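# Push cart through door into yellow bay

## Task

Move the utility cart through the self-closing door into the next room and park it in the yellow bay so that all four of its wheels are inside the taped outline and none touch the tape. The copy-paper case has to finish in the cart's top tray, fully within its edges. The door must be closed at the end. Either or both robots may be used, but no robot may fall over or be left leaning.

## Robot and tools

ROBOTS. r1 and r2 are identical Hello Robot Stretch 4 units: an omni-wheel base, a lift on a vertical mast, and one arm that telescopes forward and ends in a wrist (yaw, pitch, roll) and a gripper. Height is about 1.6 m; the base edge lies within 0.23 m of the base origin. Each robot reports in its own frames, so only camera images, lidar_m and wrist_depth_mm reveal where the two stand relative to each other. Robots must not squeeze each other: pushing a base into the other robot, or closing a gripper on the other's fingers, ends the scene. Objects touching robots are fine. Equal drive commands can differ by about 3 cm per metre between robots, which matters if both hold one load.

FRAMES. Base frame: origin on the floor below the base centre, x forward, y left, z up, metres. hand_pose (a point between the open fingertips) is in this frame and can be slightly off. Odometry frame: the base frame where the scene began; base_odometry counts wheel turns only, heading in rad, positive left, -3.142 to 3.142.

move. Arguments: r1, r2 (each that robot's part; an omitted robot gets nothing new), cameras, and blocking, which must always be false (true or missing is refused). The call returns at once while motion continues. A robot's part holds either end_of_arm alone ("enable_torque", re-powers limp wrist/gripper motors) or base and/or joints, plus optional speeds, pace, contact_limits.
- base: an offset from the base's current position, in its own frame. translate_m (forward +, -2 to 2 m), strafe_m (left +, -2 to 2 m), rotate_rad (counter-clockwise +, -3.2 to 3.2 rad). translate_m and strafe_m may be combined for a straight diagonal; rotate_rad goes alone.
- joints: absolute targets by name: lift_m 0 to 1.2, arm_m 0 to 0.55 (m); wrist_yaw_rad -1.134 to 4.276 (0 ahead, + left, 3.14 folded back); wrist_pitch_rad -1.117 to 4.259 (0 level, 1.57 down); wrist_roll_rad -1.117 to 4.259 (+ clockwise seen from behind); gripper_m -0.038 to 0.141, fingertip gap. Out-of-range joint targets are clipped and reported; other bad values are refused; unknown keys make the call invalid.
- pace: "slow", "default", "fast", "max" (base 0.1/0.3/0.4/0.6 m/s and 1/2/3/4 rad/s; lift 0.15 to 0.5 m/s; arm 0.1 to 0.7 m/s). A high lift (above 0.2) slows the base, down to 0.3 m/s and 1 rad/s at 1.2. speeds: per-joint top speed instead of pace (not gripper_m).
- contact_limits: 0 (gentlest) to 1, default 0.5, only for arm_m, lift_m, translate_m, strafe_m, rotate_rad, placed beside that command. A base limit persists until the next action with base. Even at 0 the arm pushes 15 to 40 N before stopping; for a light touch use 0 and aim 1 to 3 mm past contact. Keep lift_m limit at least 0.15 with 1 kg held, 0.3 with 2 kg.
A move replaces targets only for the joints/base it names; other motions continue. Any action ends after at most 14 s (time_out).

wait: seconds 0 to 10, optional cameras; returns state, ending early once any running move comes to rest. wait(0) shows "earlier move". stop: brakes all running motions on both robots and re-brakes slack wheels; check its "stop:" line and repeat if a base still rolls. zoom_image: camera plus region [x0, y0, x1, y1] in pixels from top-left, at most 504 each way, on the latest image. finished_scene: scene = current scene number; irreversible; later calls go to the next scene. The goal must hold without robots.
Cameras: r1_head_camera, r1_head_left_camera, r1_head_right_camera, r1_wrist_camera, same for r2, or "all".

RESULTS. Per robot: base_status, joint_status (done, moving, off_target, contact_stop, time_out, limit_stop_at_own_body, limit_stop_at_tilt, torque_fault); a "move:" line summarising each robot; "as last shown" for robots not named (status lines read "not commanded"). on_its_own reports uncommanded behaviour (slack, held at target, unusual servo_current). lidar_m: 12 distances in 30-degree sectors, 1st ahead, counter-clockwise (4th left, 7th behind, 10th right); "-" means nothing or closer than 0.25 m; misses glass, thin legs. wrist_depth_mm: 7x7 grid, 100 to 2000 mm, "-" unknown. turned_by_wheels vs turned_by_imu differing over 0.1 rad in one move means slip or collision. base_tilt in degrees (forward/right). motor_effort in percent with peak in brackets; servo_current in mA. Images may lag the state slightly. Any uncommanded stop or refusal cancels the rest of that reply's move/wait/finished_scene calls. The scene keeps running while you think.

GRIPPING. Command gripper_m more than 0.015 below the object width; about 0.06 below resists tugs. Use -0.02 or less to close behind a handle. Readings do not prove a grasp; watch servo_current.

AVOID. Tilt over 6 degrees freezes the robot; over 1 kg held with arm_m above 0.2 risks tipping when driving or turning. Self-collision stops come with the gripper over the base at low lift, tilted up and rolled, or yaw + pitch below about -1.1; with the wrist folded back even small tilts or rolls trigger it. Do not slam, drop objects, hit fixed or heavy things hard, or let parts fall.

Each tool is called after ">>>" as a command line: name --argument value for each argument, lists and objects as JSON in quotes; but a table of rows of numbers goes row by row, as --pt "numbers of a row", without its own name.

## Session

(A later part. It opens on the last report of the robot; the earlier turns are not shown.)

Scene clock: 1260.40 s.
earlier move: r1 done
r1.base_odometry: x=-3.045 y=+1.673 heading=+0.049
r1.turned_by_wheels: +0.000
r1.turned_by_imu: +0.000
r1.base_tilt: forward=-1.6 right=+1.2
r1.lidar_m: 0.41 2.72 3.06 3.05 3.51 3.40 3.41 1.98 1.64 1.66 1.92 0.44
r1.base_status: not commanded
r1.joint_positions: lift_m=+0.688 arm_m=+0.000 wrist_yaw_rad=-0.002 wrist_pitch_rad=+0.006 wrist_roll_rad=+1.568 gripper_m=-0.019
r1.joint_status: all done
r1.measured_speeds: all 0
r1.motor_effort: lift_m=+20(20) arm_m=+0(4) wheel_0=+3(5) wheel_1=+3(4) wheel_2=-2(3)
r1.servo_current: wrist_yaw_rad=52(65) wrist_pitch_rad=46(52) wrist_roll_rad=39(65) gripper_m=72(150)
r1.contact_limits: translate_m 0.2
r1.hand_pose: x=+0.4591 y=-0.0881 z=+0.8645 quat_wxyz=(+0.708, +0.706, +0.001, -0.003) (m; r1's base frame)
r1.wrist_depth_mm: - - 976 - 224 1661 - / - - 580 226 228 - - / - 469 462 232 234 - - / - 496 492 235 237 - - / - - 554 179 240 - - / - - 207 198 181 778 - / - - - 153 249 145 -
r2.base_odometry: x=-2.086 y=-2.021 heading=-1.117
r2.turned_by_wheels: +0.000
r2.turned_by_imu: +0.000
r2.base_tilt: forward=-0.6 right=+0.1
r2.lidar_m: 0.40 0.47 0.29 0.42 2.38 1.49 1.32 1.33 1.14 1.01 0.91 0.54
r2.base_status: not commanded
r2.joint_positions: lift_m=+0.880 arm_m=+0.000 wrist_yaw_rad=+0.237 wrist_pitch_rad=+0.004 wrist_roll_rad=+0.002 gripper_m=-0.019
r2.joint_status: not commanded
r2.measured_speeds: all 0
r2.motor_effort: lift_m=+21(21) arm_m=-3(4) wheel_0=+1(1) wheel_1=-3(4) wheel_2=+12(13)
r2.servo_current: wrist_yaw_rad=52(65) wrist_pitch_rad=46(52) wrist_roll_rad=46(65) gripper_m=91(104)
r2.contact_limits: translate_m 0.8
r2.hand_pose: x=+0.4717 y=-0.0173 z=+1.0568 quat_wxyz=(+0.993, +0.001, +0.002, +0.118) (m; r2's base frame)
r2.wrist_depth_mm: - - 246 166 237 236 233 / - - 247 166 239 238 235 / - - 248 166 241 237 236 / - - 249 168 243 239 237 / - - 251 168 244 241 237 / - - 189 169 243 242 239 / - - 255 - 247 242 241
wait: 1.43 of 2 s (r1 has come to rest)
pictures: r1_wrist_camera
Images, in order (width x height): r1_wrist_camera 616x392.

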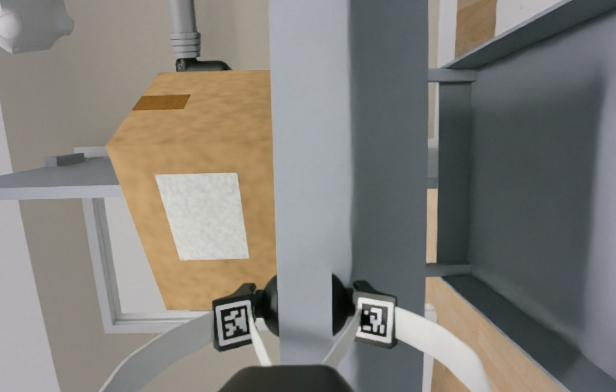

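>>> move --r1 '{"base":{"translate_m":-0.7,"strafe_m":0.813},"contact_limits":{"translate_m":0.6},"pace":"default"}' --blocking false

>>> wait --seconds 8

>>> move --r1 '{"base":{"translate_m":-1.146,"strafe_m":0.355},"contact_limits":{"translate_m":0.6},"pace":"default"}' --blocking false

>>> wait --seconds 8 --cameras '["r1_head_camera","r1_wrist_camera"]'

Scene clock: 1284.13 s.
move: r1 moving
r1.base_odometry: x=-3.067 y=+1.696 heading=+0.049
r1.turned_by_wheels: +0.000
r1.turned_by_imu: +0.000
r1.base_tilt: forward=-1.6 right=+1.3
r1.lidar_m: 0.40 2.75 3.06 3.05 3.48 3.39 3.39 2.00 1.69 1.68 1.93 0.43
r1.base_status: translate_m moving; strafe_m moving
r1.joint_positions: lift_m=+0.688 arm_m=+0.000 wrist_yaw_rad=-0.002 wrist_pitch_rad=+0.006 wrist_roll_rad=+1.568 gripper_m=-0.019
r1.joint_status: not commanded
r1.measured_speeds: translate_m=-0.080 strafe_m=+0.094 rotate_rad=+0.006 lift_m=+0.000 arm_m=+0.000 wrist_yaw_rad=+0.000 wrist_pitch_rad=+0.000 wrist_roll_rad=+0.000
r1.motor_effort: lift_m=+20(21) arm_m=-4(4) wheel_0=-10(13) wheel_1=+3(6) wheel_2=+8(9)
r1.servo_current: wrist_yaw_rad=39(52) wrist_pitch_rad=46(52) wrist_roll_rad=65(72) gripper_m=65(78)
r1.contact_limits: translate_m 0.6
r1.hand_pose: x=+0.4591 y=-0.0881 z=+0.8645 quat_wxyz=(+0.708, +0.706, +0.001, -0.003) (m; r1's base frame)
r1.wrist_depth_mm: - - - - 228 1661 - / - - 597 228 231 - - / - 480 459 233 236 - - / - 496 496 236 238 - - / - - 554 180 242 - - / - - 207 198 181 - - / - - - 153 250 145 -
r2: as last shown
r2.base_tilt: forward=-0.6 right=+0.0
r2.lidar_m: 0.40 0.49 0.30 0.46 2.34 1.49 1.33 1.32 1.12 1.02 0.90 0.55
r2.servo_current: wrist_yaw_rad=59(65) wrist_pitch_rad=46(46) wrist_roll_rad=46(52) gripper_m=98(104)
r2.contact_limits: translate_m 0.8
r2.wrist_depth_mm: - - 246 166 239 236 233 / - - 247 166 238 236 233 / - - 249 166 241 237 234 / - - 249 167 242 239 236 / - - 251 168 245 241 238 / - - 188 170 244 242 240 / - - 254 - 247 243 241
pictures: none

Scene clock: 1288.67 s.
earlier move: r1 done
r1.base_odometry: x=-3.785 y=+2.450 heading=+0.050
r1.turned_by_wheels: +0.000
r1.turned_by_imu: +0.002
r1.base_tilt: forward=-1.6 right=+1.3
r1.lidar_m: 0.48 2.85 2.43 2.44 2.82 2.54 2.53 2.67 2.30 2.29 0.42 0.29
r1.base_status: done
r1.joint_positions: lift_m=+0.688 arm_m=+0.000 wrist_yaw_rad=+0.002 wrist_pitch_rad=+0.006 wrist_roll_rad=+1.568 gripper_m=-0.019
r1.joint_status: not commanded
r1.measured_speeds: all 0
r1.motor_effort: lift_m=+20(21) arm_m=-4(4) wheel_0=-2(16) wheel_1=+3(7) wheel_2=+1(10)
r1.servo_current: wrist_yaw_rad=52(72) wrist_pitch_rad=39(59) wrist_roll_rad=33(72) gripper_m=65(78)
r1.contact_limits: translate_m 0.6
r1.hand_pose: x=+0.4595 y=-0.0868 z=+0.8645 quat_wxyz=(+0.708, +0.706, +0.003, -0.001) (m; r1's base frame)
r1.wrist_depth_mm: - 404 407 - - 127 - / - - 554 - - 145 - / - - - - 167 167 - / - - - 103 198 1499 - / - - - 114 232 1661 1308 / - - 206 199 181 399 399 / - - - 135 - 145 1229
r2.base_odometry: x=-2.086 y=-2.021 heading=-1.117
r2.turned_by_wheels: +0.000
r2.turned_by_imu: +0.001
r2.base_tilt: forward=-0.7 right=+0.1
r2.lidar_m: 0.40 3.43 1.35 1.40 2.36 1.50 1.33 1.34 1.11 1.01 0.95 0.54
r2.base_status: not commanded
r2.joint_positions: lift_m=+0.880 arm_m=+0.000 wrist_yaw_rad=+0.237 wrist_pitch_rad=+0.004 wrist_roll_rad=+0.002 gripper_m=-0.019
r2.joint_status: not commanded
r2.measured_speeds: all 0
r2.motor_effort: lift_m=+21(21) arm_m=-3(4) wheel_0=+1(1) wheel_1=-3(4) wheel_2=+12(13)
r2.servo_current: wrist_yaw_rad=52(65) wrist_pitch_rad=39(52) wrist_roll_rad=39(65) gripper_m=91(104)
r2.contact_limits: translate_m 0.8
r2.hand_pose: x=+0.4717 y=-0.0173 z=+1.0568 quat_wxyz=(+0.993, +0.001, +0.002, +0.118) (m; r2's base frame)
r2.wrist_depth_mm: - - 245 166 238 236 232 / - - 247 166 239 237 233 / - - 248 166 241 238 236 / - - 251 167 243 239 237 / - - 251 168 244 241 237 / - - 188 169 244 242 239 / - - 254 - 247 242 241
wait: 4.53 of 8 s (r1 has come to rest)
pictures: none

Scene clock: 1289.17 s.
move: r1 moving
r1.base_odometry: x=-3.816 y=+2.459 heading=+0.049
r1.turned_by_wheels: +0.000
r1.turned_by_imu: +0.000
r1.base_tilt: forward=-1.6 right=+1.2
r1.lidar_m: 0.47 2.89 2.46 2.44 2.83 2.50 2.50 2.70 2.30 2.28 0.37 0.32
r1.base_status: translate_m moving; strafe_m moving
r1.joint_positions: lift_m=+0.688 arm_m=+0.000 wrist_yaw_rad=+0.002 wrist_pitch_rad=+0.006 wrist_roll_rad=+1.568 gripper_m=-0.019
r1.joint_status: not commanded
r1.measured_speeds: translate_m=-0.121 strafe_m=+0.040 rotate_rad=+0.002 lift_m=+0.000 arm_m=+0.000 wrist_yaw_rad=+0.000 wrist_pitch_rad=+0.000 wrist_roll_rad=+0.000
r1.motor_effort: lift_m=+20(21) arm_m=-3(4) wheel_0=-10(15) wheel_1=-5(6) wheel_2=+12(12)
r1.servo_current: wrist_yaw_rad=20(65) wrist_pitch_rad=52(52) wrist_roll_rad=39(59) gripper_m=72(78)
r1.contact_limits: translate_m 0.6
r1.hand_pose: x=+0.4595 y=-0.0868 z=+0.8645 quat_wxyz=(+0.708, +0.706, +0.003, -0.001) (m; r1's base frame)
r1.wrist_depth_mm: - 399 404 - - 136 - / - - 530 - - 151 - / - - - - 173 174 - / - - - 109 202 1537 - / - - - 121 244 1661 1281 / - - 189 200 180 1430 392 / - - - 153 - 145 1229
r2: as last shown
r2.turned_by_imu: +0.000
r2.base_tilt: forward=-0.6 right=+0.1
r2.lidar_m: 0.41 3.45 1.38 1.41 2.35 1.50 1.32 1.34 1.14 1.00 0.93 0.53
r2.servo_current: wrist_yaw_rad=46(65) wrist_pitch_rad=46(46) wrist_roll_rad=46(46) gripper_m=91(98)
r2.contact_limits: translate_m 0.8
r2.wrist_depth_mm: - - 246 166 238 235 232 / - - 246 167 239 237 234 / - - 248 167 241 238 236 / - - 250 167 242 239 236 / - - 251 167 244 241 237 / - - 189 169 243 242 239 / - - 255 - 247 243 241
pictures: none

Scene clock: 1294.10 s.
earlier move: r1 done
r1.base_odometry: x=-4.947 y=+2.748 heading=+0.049
r1.turned_by_wheels: +0.000
r1.turned_by_imu: +0.003
r1.base_tilt: forward=-1.6 right=+1.3
r1.lidar_m: 0.45 2.78 2.34 2.38 1.59 1.34 1.34 1.57 2.37 2.34 2.71 0.33
r1.base_status: done
r1.joint_positions: lift_m=+0.688 arm_m=+0.000 wrist_yaw_rad=+0.002 wrist_pitch_rad=+0.006 wrist_roll_rad=+1.568 gripper_m=-0.019
r1.joint_status: not commanded
r1.measured_speeds: all 0
r1.motor_effort: lift_m=+20(21) arm_m=-3(4) wheel_0=-1(15) wheel_1=-1(7) wheel_2=+0(12)
r1.servo_current: wrist_yaw_rad=46(72) wrist_pitch_rad=46(65) wrist_roll_rad=46(78) gripper_m=65(78)
r1.contact_limits: translate_m 0.6
r1.hand_pose: x=+0.4595 y=-0.0868 z=+0.8645 quat_wxyz=(+0.708, +0.706, +0.003, -0.001) (m; r1's base frame)
r1.wrist_depth_mm: - 373 379 - 150 150 - / - 466 469 103 168 166 - / - - 627 111 185 186 - / - - - - 206 1618 - / - - - - 242 1756 512 / - - 207 200 180 1661 1229 / - - 185 152 364 146 387
r2.base_odometry: x=-2.086 y=-2.021 heading=-1.117
r2.turned_by_wheels: +0.000
r2.turned_by_imu: +0.001
r2.base_tilt: forward=-0.6 right=+0.0
r2.lidar_m: 0.39 3.42 4.18 2.46 2.35 1.50 1.33 1.32 1.14 1.01 0.92 0.53
r2.base_status: not commanded
r2.joint_positions: lift_m=+0.880 arm_m=+0.000 wrist_yaw_rad=+0.237 wrist_pitch_rad=+0.004 wrist_roll_rad=+0.002 gripper_m=-0.019
r2.joint_status: not commanded
r2.measured_speeds: all 0
r2.motor_effort: lift_m=+21(21) arm_m=-3(4) wheel_0=+1(1) wheel_1=-3(4) wheel_2=+12(13)
r2.servo_current: wrist_yaw_rad=72(72) wrist_pitch_rad=39(52) wrist_roll_rad=46(59) gripper_m=98(104)
r2.contact_limits: translate_m 0.8
r2.hand_pose: x=+0.4717 y=-0.0173 z=+1.0568 quat_wxyz=(+0.993, +0.001, +0.002, +0.118) (m; r2's base frame)
r2.wrist_depth_mm: - - 245 166 237 236 234 / - - 247 166 240 236 234 / - - 249 167 241 238 235 / - - 250 167 243 238 236 / - - 251 168 244 241 239 / - - 189 170 243 242 238 / - - 254 - 247 242 240
wait: 4.93 of 8 s (r1 has come to rest)
pictures: r1_head_camera, r1_wrist_camera
Images, in order (width x height): r1_head_camera 420x560, r1_wrist_camera 616x392.

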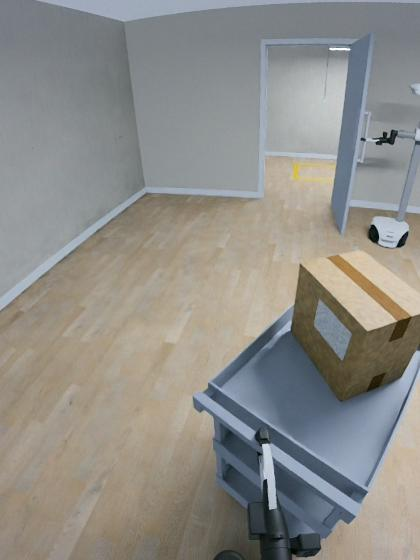

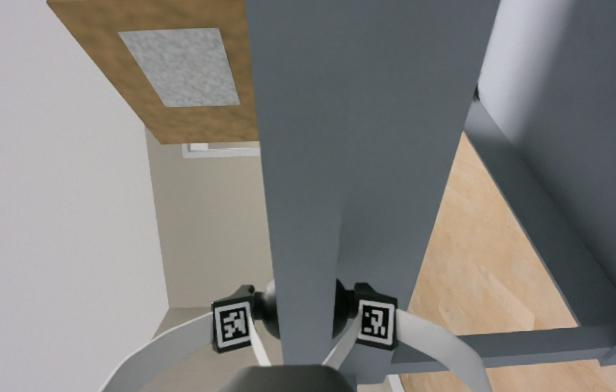

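>>> move --r1 '{"base":{"translate_m":-0.074,"strafe_m":-0.239},"contact_limits":{"translate_m":0.6},"pace":"default"}' --blocking false

>>> wait --seconds 4

>>> move --r1 '{"joints":{"gripper_m":0.1}}' --blocking false

>>> wait --seconds 2.5

>>> move --r1 '{"base":{"translate_m":-0.14}}' --blocking false

>>> wait --seconds 2 --cameras '["r1_head_camera","r1_wrist_camera"]'

Scene clock: 1315.20 s.
move: r1 moving
r1.base_odometry: x=-4.955 y=+2.717 heading=+0.050
r1.turned_by_wheels: +0.001
r1.turned_by_imu: +0.001
r1.base_tilt: forward=-1.6 right=+1.3
r1.lidar_m: 0.45 2.83 2.37 2.41 1.58 1.35 1.34 1.56 2.31 2.32 2.68 0.34
r1.base_status: translate_m moving; strafe_m moving
r1.joint_positions: lift_m=+0.688 arm_m=+0.000 wrist_yaw_rad=+0.004 wrist_pitch_rad=+0.006 wrist_roll_rad=+1.568 gripper_m=-0.019
r1.joint_status: not commanded
r1.measured_speeds: translate_m=-0.037 strafe_m=-0.120 rotate_rad=-0.001 lift_m=+0.000 arm_m=+0.000 wrist_yaw_rad=+0.000 wrist_pitch_rad=+0.000 wrist_roll_rad=+0.000
r1.motor_effort: lift_m=+20(21) arm_m=-4(4) wheel_0=+11(16) wheel_1=-7(10) wheel_2=+7(7)
r1.servo_current: wrist_yaw_rad=39(59) wrist_pitch_rad=46(52) wrist_roll_rad=59(59) gripper_m=78(78)
r1.contact_limits: translate_m 0.6
r1.hand_pose: x=+0.4596 y=-0.0864 z=+0.8645 quat_wxyz=(+0.708, +0.706, +0.003, -0.001) (m; r1's base frame)
r1.wrist_depth_mm: - 359 366 - 148 148 - / - 445 449 - 164 163 - / - - 591 109 181 182 - / - - - - 204 640 - / - - - - 233 1618 - / - - 216 176 180 1661 1308 / - - 183 136 364 145 375
r2: as last shown
r2.turned_by_imu: +0.000
r2.base_tilt: forward=-0.7 right=+0.0
r2.lidar_m: 0.40 3.46 4.19 2.47 2.33 1.50 1.33 1.34 1.14 1.00 0.90 0.54
r2.motor_effort: lift_m=+21(21) arm_m=-3(4) wheel_0=+0(1) wheel_1=-3(4) wheel_2=+13(13)
r2.servo_current: wrist_yaw_rad=65(65) wrist_pitch_rad=46(52) wrist_roll_rad=46(59) gripper_m=91(98)
r2.contact_limits: translate_m 0.8
r2.wrist_depth_mm: - - 246 166 238 236 233 / - - 247 167 240 237 234 / - - 248 166 241 238 235 / - - 250 168 243 239 236 / - - 251 168 245 241 238 / - - 187 169 244 242 239 / - - 254 - 246 241 241
pictures: none

Scene clock: 1316.97 s.
earlier move: r1 done
r1.base_odometry: x=-5.009 y=+2.506 heading=+0.050
r1.turned_by_wheels: -0.001
r1.turned_by_imu: -0.001
r1.base_tilt: forward=-1.6 right=+1.3
r1.lidar_m: 0.42 0.48 2.61 2.63 1.55 1.34 1.34 1.56 2.10 2.11 2.41 0.39
r1.base_status: done
r1.joint_positions: lift_m=+0.688 arm_m=+0.000 wrist_yaw_rad=+0.003 wrist_pitch_rad=+0.006 wrist_roll_rad=+1.568 gripper_m=-0.019
r1.joint_status: not commanded
r1.measured_speeds: all 0
r1.motor_effort: lift_m=+20(21) arm_m=+5(5) wheel_0=+2(17) wheel_1=+2(10) wheel_2=+1(8)
r1.servo_current: wrist_yaw_rad=59(72) wrist_pitch_rad=52(52) wrist_roll_rad=52(65) gripper_m=52(78)
r1.contact_limits: translate_m 0.6
r1.hand_pose: x=+0.4594 y=-0.0866 z=+0.8644 quat_wxyz=(+0.708, +0.706, +0.003, -0.001) (m; r1's base frame)
r1.wrist_depth_mm: - 530 512 126 182 - - / - 433 436 133 191 - - / - 439 439 - 201 - - / - 554 517 - 213 - - / - - 621 157 224 - - / - - - 185 184 1808 - / - - 170 141 179 1430 1336
r2.base_odometry: x=-2.086 y=-2.021 heading=-1.117
r2.turned_by_wheels: +0.000
r2.turned_by_imu: +0.000
r2.base_tilt: forward=-0.7 right=+0.1
r2.lidar_m: 0.41 3.46 4.17 2.44 2.36 1.52 1.32 1.34 1.15 1.01 0.90 0.55
r2.base_status: not commanded
r2.joint_positions: lift_m=+0.880 arm_m=+0.000 wrist_yaw_rad=+0.237 wrist_pitch_rad=+0.004 wrist_roll_rad=+0.002 gripper_m=-0.019
r2.joint_status: not commanded
r2.measured_speeds: all 0
r2.motor_effort: lift_m=+21(21) arm_m=-3(4) wheel_0=+1(1) wheel_1=-3(4) wheel_2=+12(13)
r2.servo_current: wrist_yaw_rad=46(65) wrist_pitch_rad=46(52) wrist_roll_rad=46(59) gripper_m=91(98)
r2.contact_limits: translate_m 0.8
r2.hand_pose: x=+0.4717 y=-0.0173 z=+1.0568 quat_wxyz=(+0.993, +0.001, +0.002, +0.118) (m; r2's base frame)
r2.wrist_depth_mm: - - 245 165 238 235 233 / - - 247 166 239 236 234 / - - 248 166 241 238 236 / - - 250 167 243 239 236 / - - 252 167 244 240 237 / - - 189 170 244 243 240 / - - 254 - 246 243 240
wait: 1.77 of 4 s (r1 has come to rest)
pictures: none

Scene clock: 1317.47 s.
move: r1 moving
r1.base_odometry: x=-5.009 y=+2.506 heading=+0.050
r1.turned_by_wheels: +0.000
r1.turned_by_imu: +0.000
r1.base_tilt: forward=-1.6 right=+1.3
r1.lidar_m: 0.43 0.47 2.60 2.63 1.54 1.33 1.34 1.54 2.10 2.08 2.44 0.39
r1.base_status: not commanded
r1.joint_positions: lift_m=+0.688 arm_m=+0.000 wrist_yaw_rad=+0.003 wrist_pitch_rad=+0.006 wrist_roll_rad=+1.568 gripper_m=+0.005
r1.joint_status: gripper_m moving
r1.measured_speeds: all 0
r1.motor_effort: lift_m=+20(21) arm_m=+5(5) wheel_0=+2(2) wheel_1=+2(2) wheel_2=+1(1)
r1.servo_current: wrist_yaw_rad=52(65) wrist_pitch_rad=39(52) wrist_roll_rad=46(52) gripper_m=78(85)
r1.contact_limits: translate_m 0.6
r1.hand_pose: x=+0.4594 y=-0.0866 z=+0.8644 quat_wxyz=(+0.708, +0.706, +0.003, -0.001) (m; r1's base frame)
r1.wrist_depth_mm: - 535 508 129 185 - - / - 436 436 - 194 - - / - 436 442 - 204 - - / - - 525 150 216 - - / - - 640 160 227 - - / - - - 189 236 1808 - / - - 160 145 181 1499 1308
r2: as last shown
r2.base_tilt: forward=-0.6 right=+0.0
r2.lidar_m: 0.40 3.44 4.21 2.42 2.37 1.52 1.33 1.33 1.13 1.00 0.94 0.52
r2.motor_effort: lift_m=+21(21) arm_m=-3(4) wheel_0=+0(1) wheel_1=-4(4) wheel_2=+12(13)
r2.servo_current: wrist_yaw_rad=59(59) wrist_pitch_rad=46(46) wrist_roll_rad=52(59) gripper_m=98(104)
r2.contact_limits: translate_m 0.8
r2.wrist_depth_mm: - - 245 165 238 236 233 / - - 247 166 239 236 234 / - - 249 167 242 238 235 / - - 249 167 242 240 236 / - - 250 167 244 240 239 / - - 188 169 244 241 239 / - - 254 - 247 242 241
pictures: none

Scene clock: 1318.90 s.
earlier move: r1 done
r1.base_odometry: x=-5.009 y=+2.506 heading=+0.050
r1.turned_by_wheels: +0.000
r1.turned_by_imu: +0.000
r1.base_tilt: forward=-1.5 right=+1.3
r1.lidar_m: 0.41 0.51 2.61 2.64 1.59 1.34 1.30 1.54 2.12 2.11 2.41 0.39
r1.base_status: not commanded
r1.joint_positions: lift_m=+0.688 arm_m=+0.000 wrist_yaw_rad=+0.003 wrist_pitch_rad=+0.006 wrist_roll_rad=+1.568 gripper_m=+0.100
r1.joint_status: all done
r1.measured_speeds: all 0
r1.motor_effort: lift_m=+20(21) arm_m=+4(5) wheel_0=+2(2) wheel_1=+2(2) wheel_2=+1(1)
r1.servo_current: wrist_yaw_rad=52(78) wrist_pitch_rad=46(52) wrist_roll_rad=39(78) gripper_m=39(98)
r1.contact_limits: translate_m 0.6
r1.hand_pose: x=+0.4594 y=-0.0866 z=+0.8644 quat_wxyz=(+0.708, +0.706, +0.003, -0.001) (m; r1's base frame)
r1.wrist_depth_mm: - 539 512 128 185 - - / - 436 436 - 194 - - / - 439 445 - 204 - - / - - 525 150 215 - - / - - 640 160 227 - - / - - - 189 236 1756 - / - - 159 145 181 1499 1308
r2.base_odometry: x=-2.086 y=-2.021 heading=-1.117
r2.turned_by_wheels: +0.000
r2.turned_by_imu: +0.000
r2.base_tilt: forward=-0.7 right=+0.1
r2.lidar_m: 0.40 3.44 4.20 2.42 2.34 1.51 1.31 1.33 1.13 1.01 0.93 0.55
r2.base_status: not commanded
r2.joint_positions: lift_m=+0.880 arm_m=+0.000 wrist_yaw_rad=+0.237 wrist_pitch_rad=+0.004 wrist_roll_rad=+0.002 gripper_m=-0.019
r2.joint_status: not commanded
r2.measured_speeds: all 0
r2.motor_effort: lift_m=+21(21) arm_m=-4(4) wheel_0=+0(1) wheel_1=-3(4) wheel_2=+12(13)
r2.servo_current: wrist_yaw_rad=59(65) wrist_pitch_rad=46(46) wrist_roll_rad=52(72) gripper_m=98(104)
r2.contact_limits: translate_m 0.8
r2.hand_pose: x=+0.4717 y=-0.0173 z=+1.0568 quat_wxyz=(+0.993, +0.001, +0.002, +0.118) (m; r2's base frame)
r2.wrist_depth_mm: - - 246 165 239 236 232 / - - 247 166 239 237 233 / - - 248 167 240 238 235 / - - 250 167 243 239 237 / - - 251 168 245 241 238 / - - 189 170 243 242 238 / - - 255 - 246 242 240
wait: 1.43 of 2.5 s (r1 has come to rest)
pictures: none

Scene clock: 1319.40 s.
move: r1 moving
r1.base_odometry: x=-5.040 y=+2.504 heading=+0.050
r1.turned_by_wheels: +0.000
r1.turned_by_imu: +0.000
r1.base_tilt: forward=-1.6 right=+1.3
r1.lidar_m: 0.44 0.57 2.60 2.64 1.56 1.30 1.29 1.52 2.07 2.08 2.42 0.41
r1.base_status: translate_m moving
r1.joint_positions: lift_m=+0.688 arm_m=+0.000 wrist_yaw_rad=+0.003 wrist_pitch_rad=+0.002 wrist_roll_rad=+1.568 gripper_m=+0.100
r1.joint_status: not commanded
r1.measured_speeds: translate_m=-0.122 strafe_m=+0.000 rotate_rad=+0.001 lift_m=+0.000 arm_m=+0.000 wrist_yaw_rad=+0.000 wrist_pitch_rad=+0.000 wrist_roll_rad=+0.000
r1.motor_effort: lift_m=+20(21) arm_m=+4(5) wheel_0=-8(8) wheel_1=-5(7) wheel_2=+9(10)
r1.servo_current: wrist_yaw_rad=52(59) wrist_pitch_rad=39(46) wrist_roll_rad=59(59) gripper_m=46(46)
r1.hand_pose: x=+0.4595 y=-0.0866 z=+0.8655 quat_wxyz=(+0.708, +0.706, +0.002, +0.000) (m; r1's base frame)
r1.wrist_depth_mm: - - 564 152 206 - - / - 508 473 158 216 - - / - 473 462 168 227 - - / - - 544 525 239 - - / - - 661 634 252 1808 - / - - 214 - 195 1576 - / - - - 139 281 1863 1366
r2: as last shown
r2.base_tilt: forward=-0.7 right=+0.0
r2.lidar_m: 0.39 3.44 4.20 2.44 2.34 1.52 1.33 1.34 1.13 1.01 0.95 0.55
r2.motor_effort: lift_m=+21(21) arm_m=-3(3) wheel_0=+1(1) wheel_1=-3(4) wheel_2=+12(13)
r2.servo_current: wrist_yaw_rad=52(65) wrist_pitch_rad=46(46) wrist_roll_rad=46(59) gripper_m=91(104)
r2.contact_limits: translate_m 0.8
r2.wrist_depth_mm: - - 246 165 238 236 234 / - - 247 166 240 236 234 / - - 248 167 241 238 234 / - - 249 167 243 240 237 / - - 252 167 244 241 238 / - - 188 170 243 242 239 / - - 254 - 245 241 241
pictures: none

Scene clock: 1320.70 s.
earlier move: r1 done
r1.base_odometry: x=-5.148 y=+2.499 heading=+0.049
r1.turned_by_wheels: +0.000
r1.turned_by_imu: +0.000
r1.base_tilt: forward=-1.6 right=+1.3
r1.lidar_m: 0.51 3.12 2.65 2.50 1.41 1.21 1.19 1.39 2.07 2.07 2.38 0.51
r1.base_status: done
r1.joint_positions: lift_m=+0.688 arm_m=+0.000 wrist_yaw_rad=+0.003 wrist_pitch_rad=+0.002 wrist_roll_rad=+1.568 gripper_m=+0.100
r1.joint_status: not commanded
r1.measured_speeds: all 0
r1.motor_effort: lift_m=+20(21) arm_m=+4(5) wheel_0=-2(8) wheel_1=-2(9) wheel_2=+0(10)
r1.servo_current: wrist_yaw_rad=52(65) wrist_pitch_rad=39(52) wrist_roll_rad=46(65) gripper_m=46(52)
r1.hand_pose: x=+0.4595 y=-0.0866 z=+0.8655 quat_wxyz=(+0.708, +0.706, +0.002, +0.000) (m; r1's base frame)
r1.wrist_depth_mm: - - - 683 306 307 - / - - 634 591 324 - - / - - 574 554 340 - - / - - 640 609 359 - - / - - - 768 917 - - / - - 215 - 193 627 - / - - - 144 - 559 -
r2.base_odometry: x=-2.086 y=-2.021 heading=-1.117
r2.turned_by_wheels: +0.000
r2.turned_by_imu: +0.000
r2.base_tilt: forward=-0.6 right=+0.1
r2.lidar_m: 0.40 3.44 4.19 2.44 2.37 1.51 1.33 1.35 1.13 1.02 0.92 0.54
r2.base_status: not commanded
r2.joint_positions: lift_m=+0.880 arm_m=+0.000 wrist_yaw_rad=+0.237 wrist_pitch_rad=+0.004 wrist_roll_rad=+0.002 gripper_m=-0.019
r2.joint_status: not commanded
r2.measured_speeds: all 0
r2.motor_effort: lift_m=+21(21) arm_m=-3(4) wheel_0=+0(1) wheel_1=-4(4) wheel_2=+12(13)
r2.servo_current: wrist_yaw_rad=59(65) wrist_pitch_rad=46(52) wrist_roll_rad=46(59) gripper_m=98(104)
r2.contact_limits: translate_m 0.8
r2.hand_pose: x=+0.4717 y=-0.0173 z=+1.0568 quat_wxyz=(+0.993, +0.001, +0.002, +0.118) (m; r2's base frame)
r2.wrist_depth_mm: - - 245 165 238 236 232 / - - 247 166 240 236 234 / - - 248 167 241 238 235 / - - 249 167 244 239 236 / - - 251 168 244 241 239 / - - 189 169 243 242 240 / - - 254 - 247 243 241
wait: 1.30 of 2 s (r1 has come to rest)
pictures: r1_head_camera, r1_wrist_camera
Images, in order (width x height): r1_head_camera 420x560, r1_wrist_camera 616x392.

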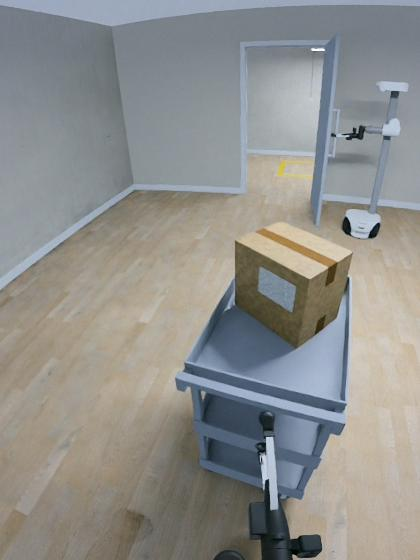

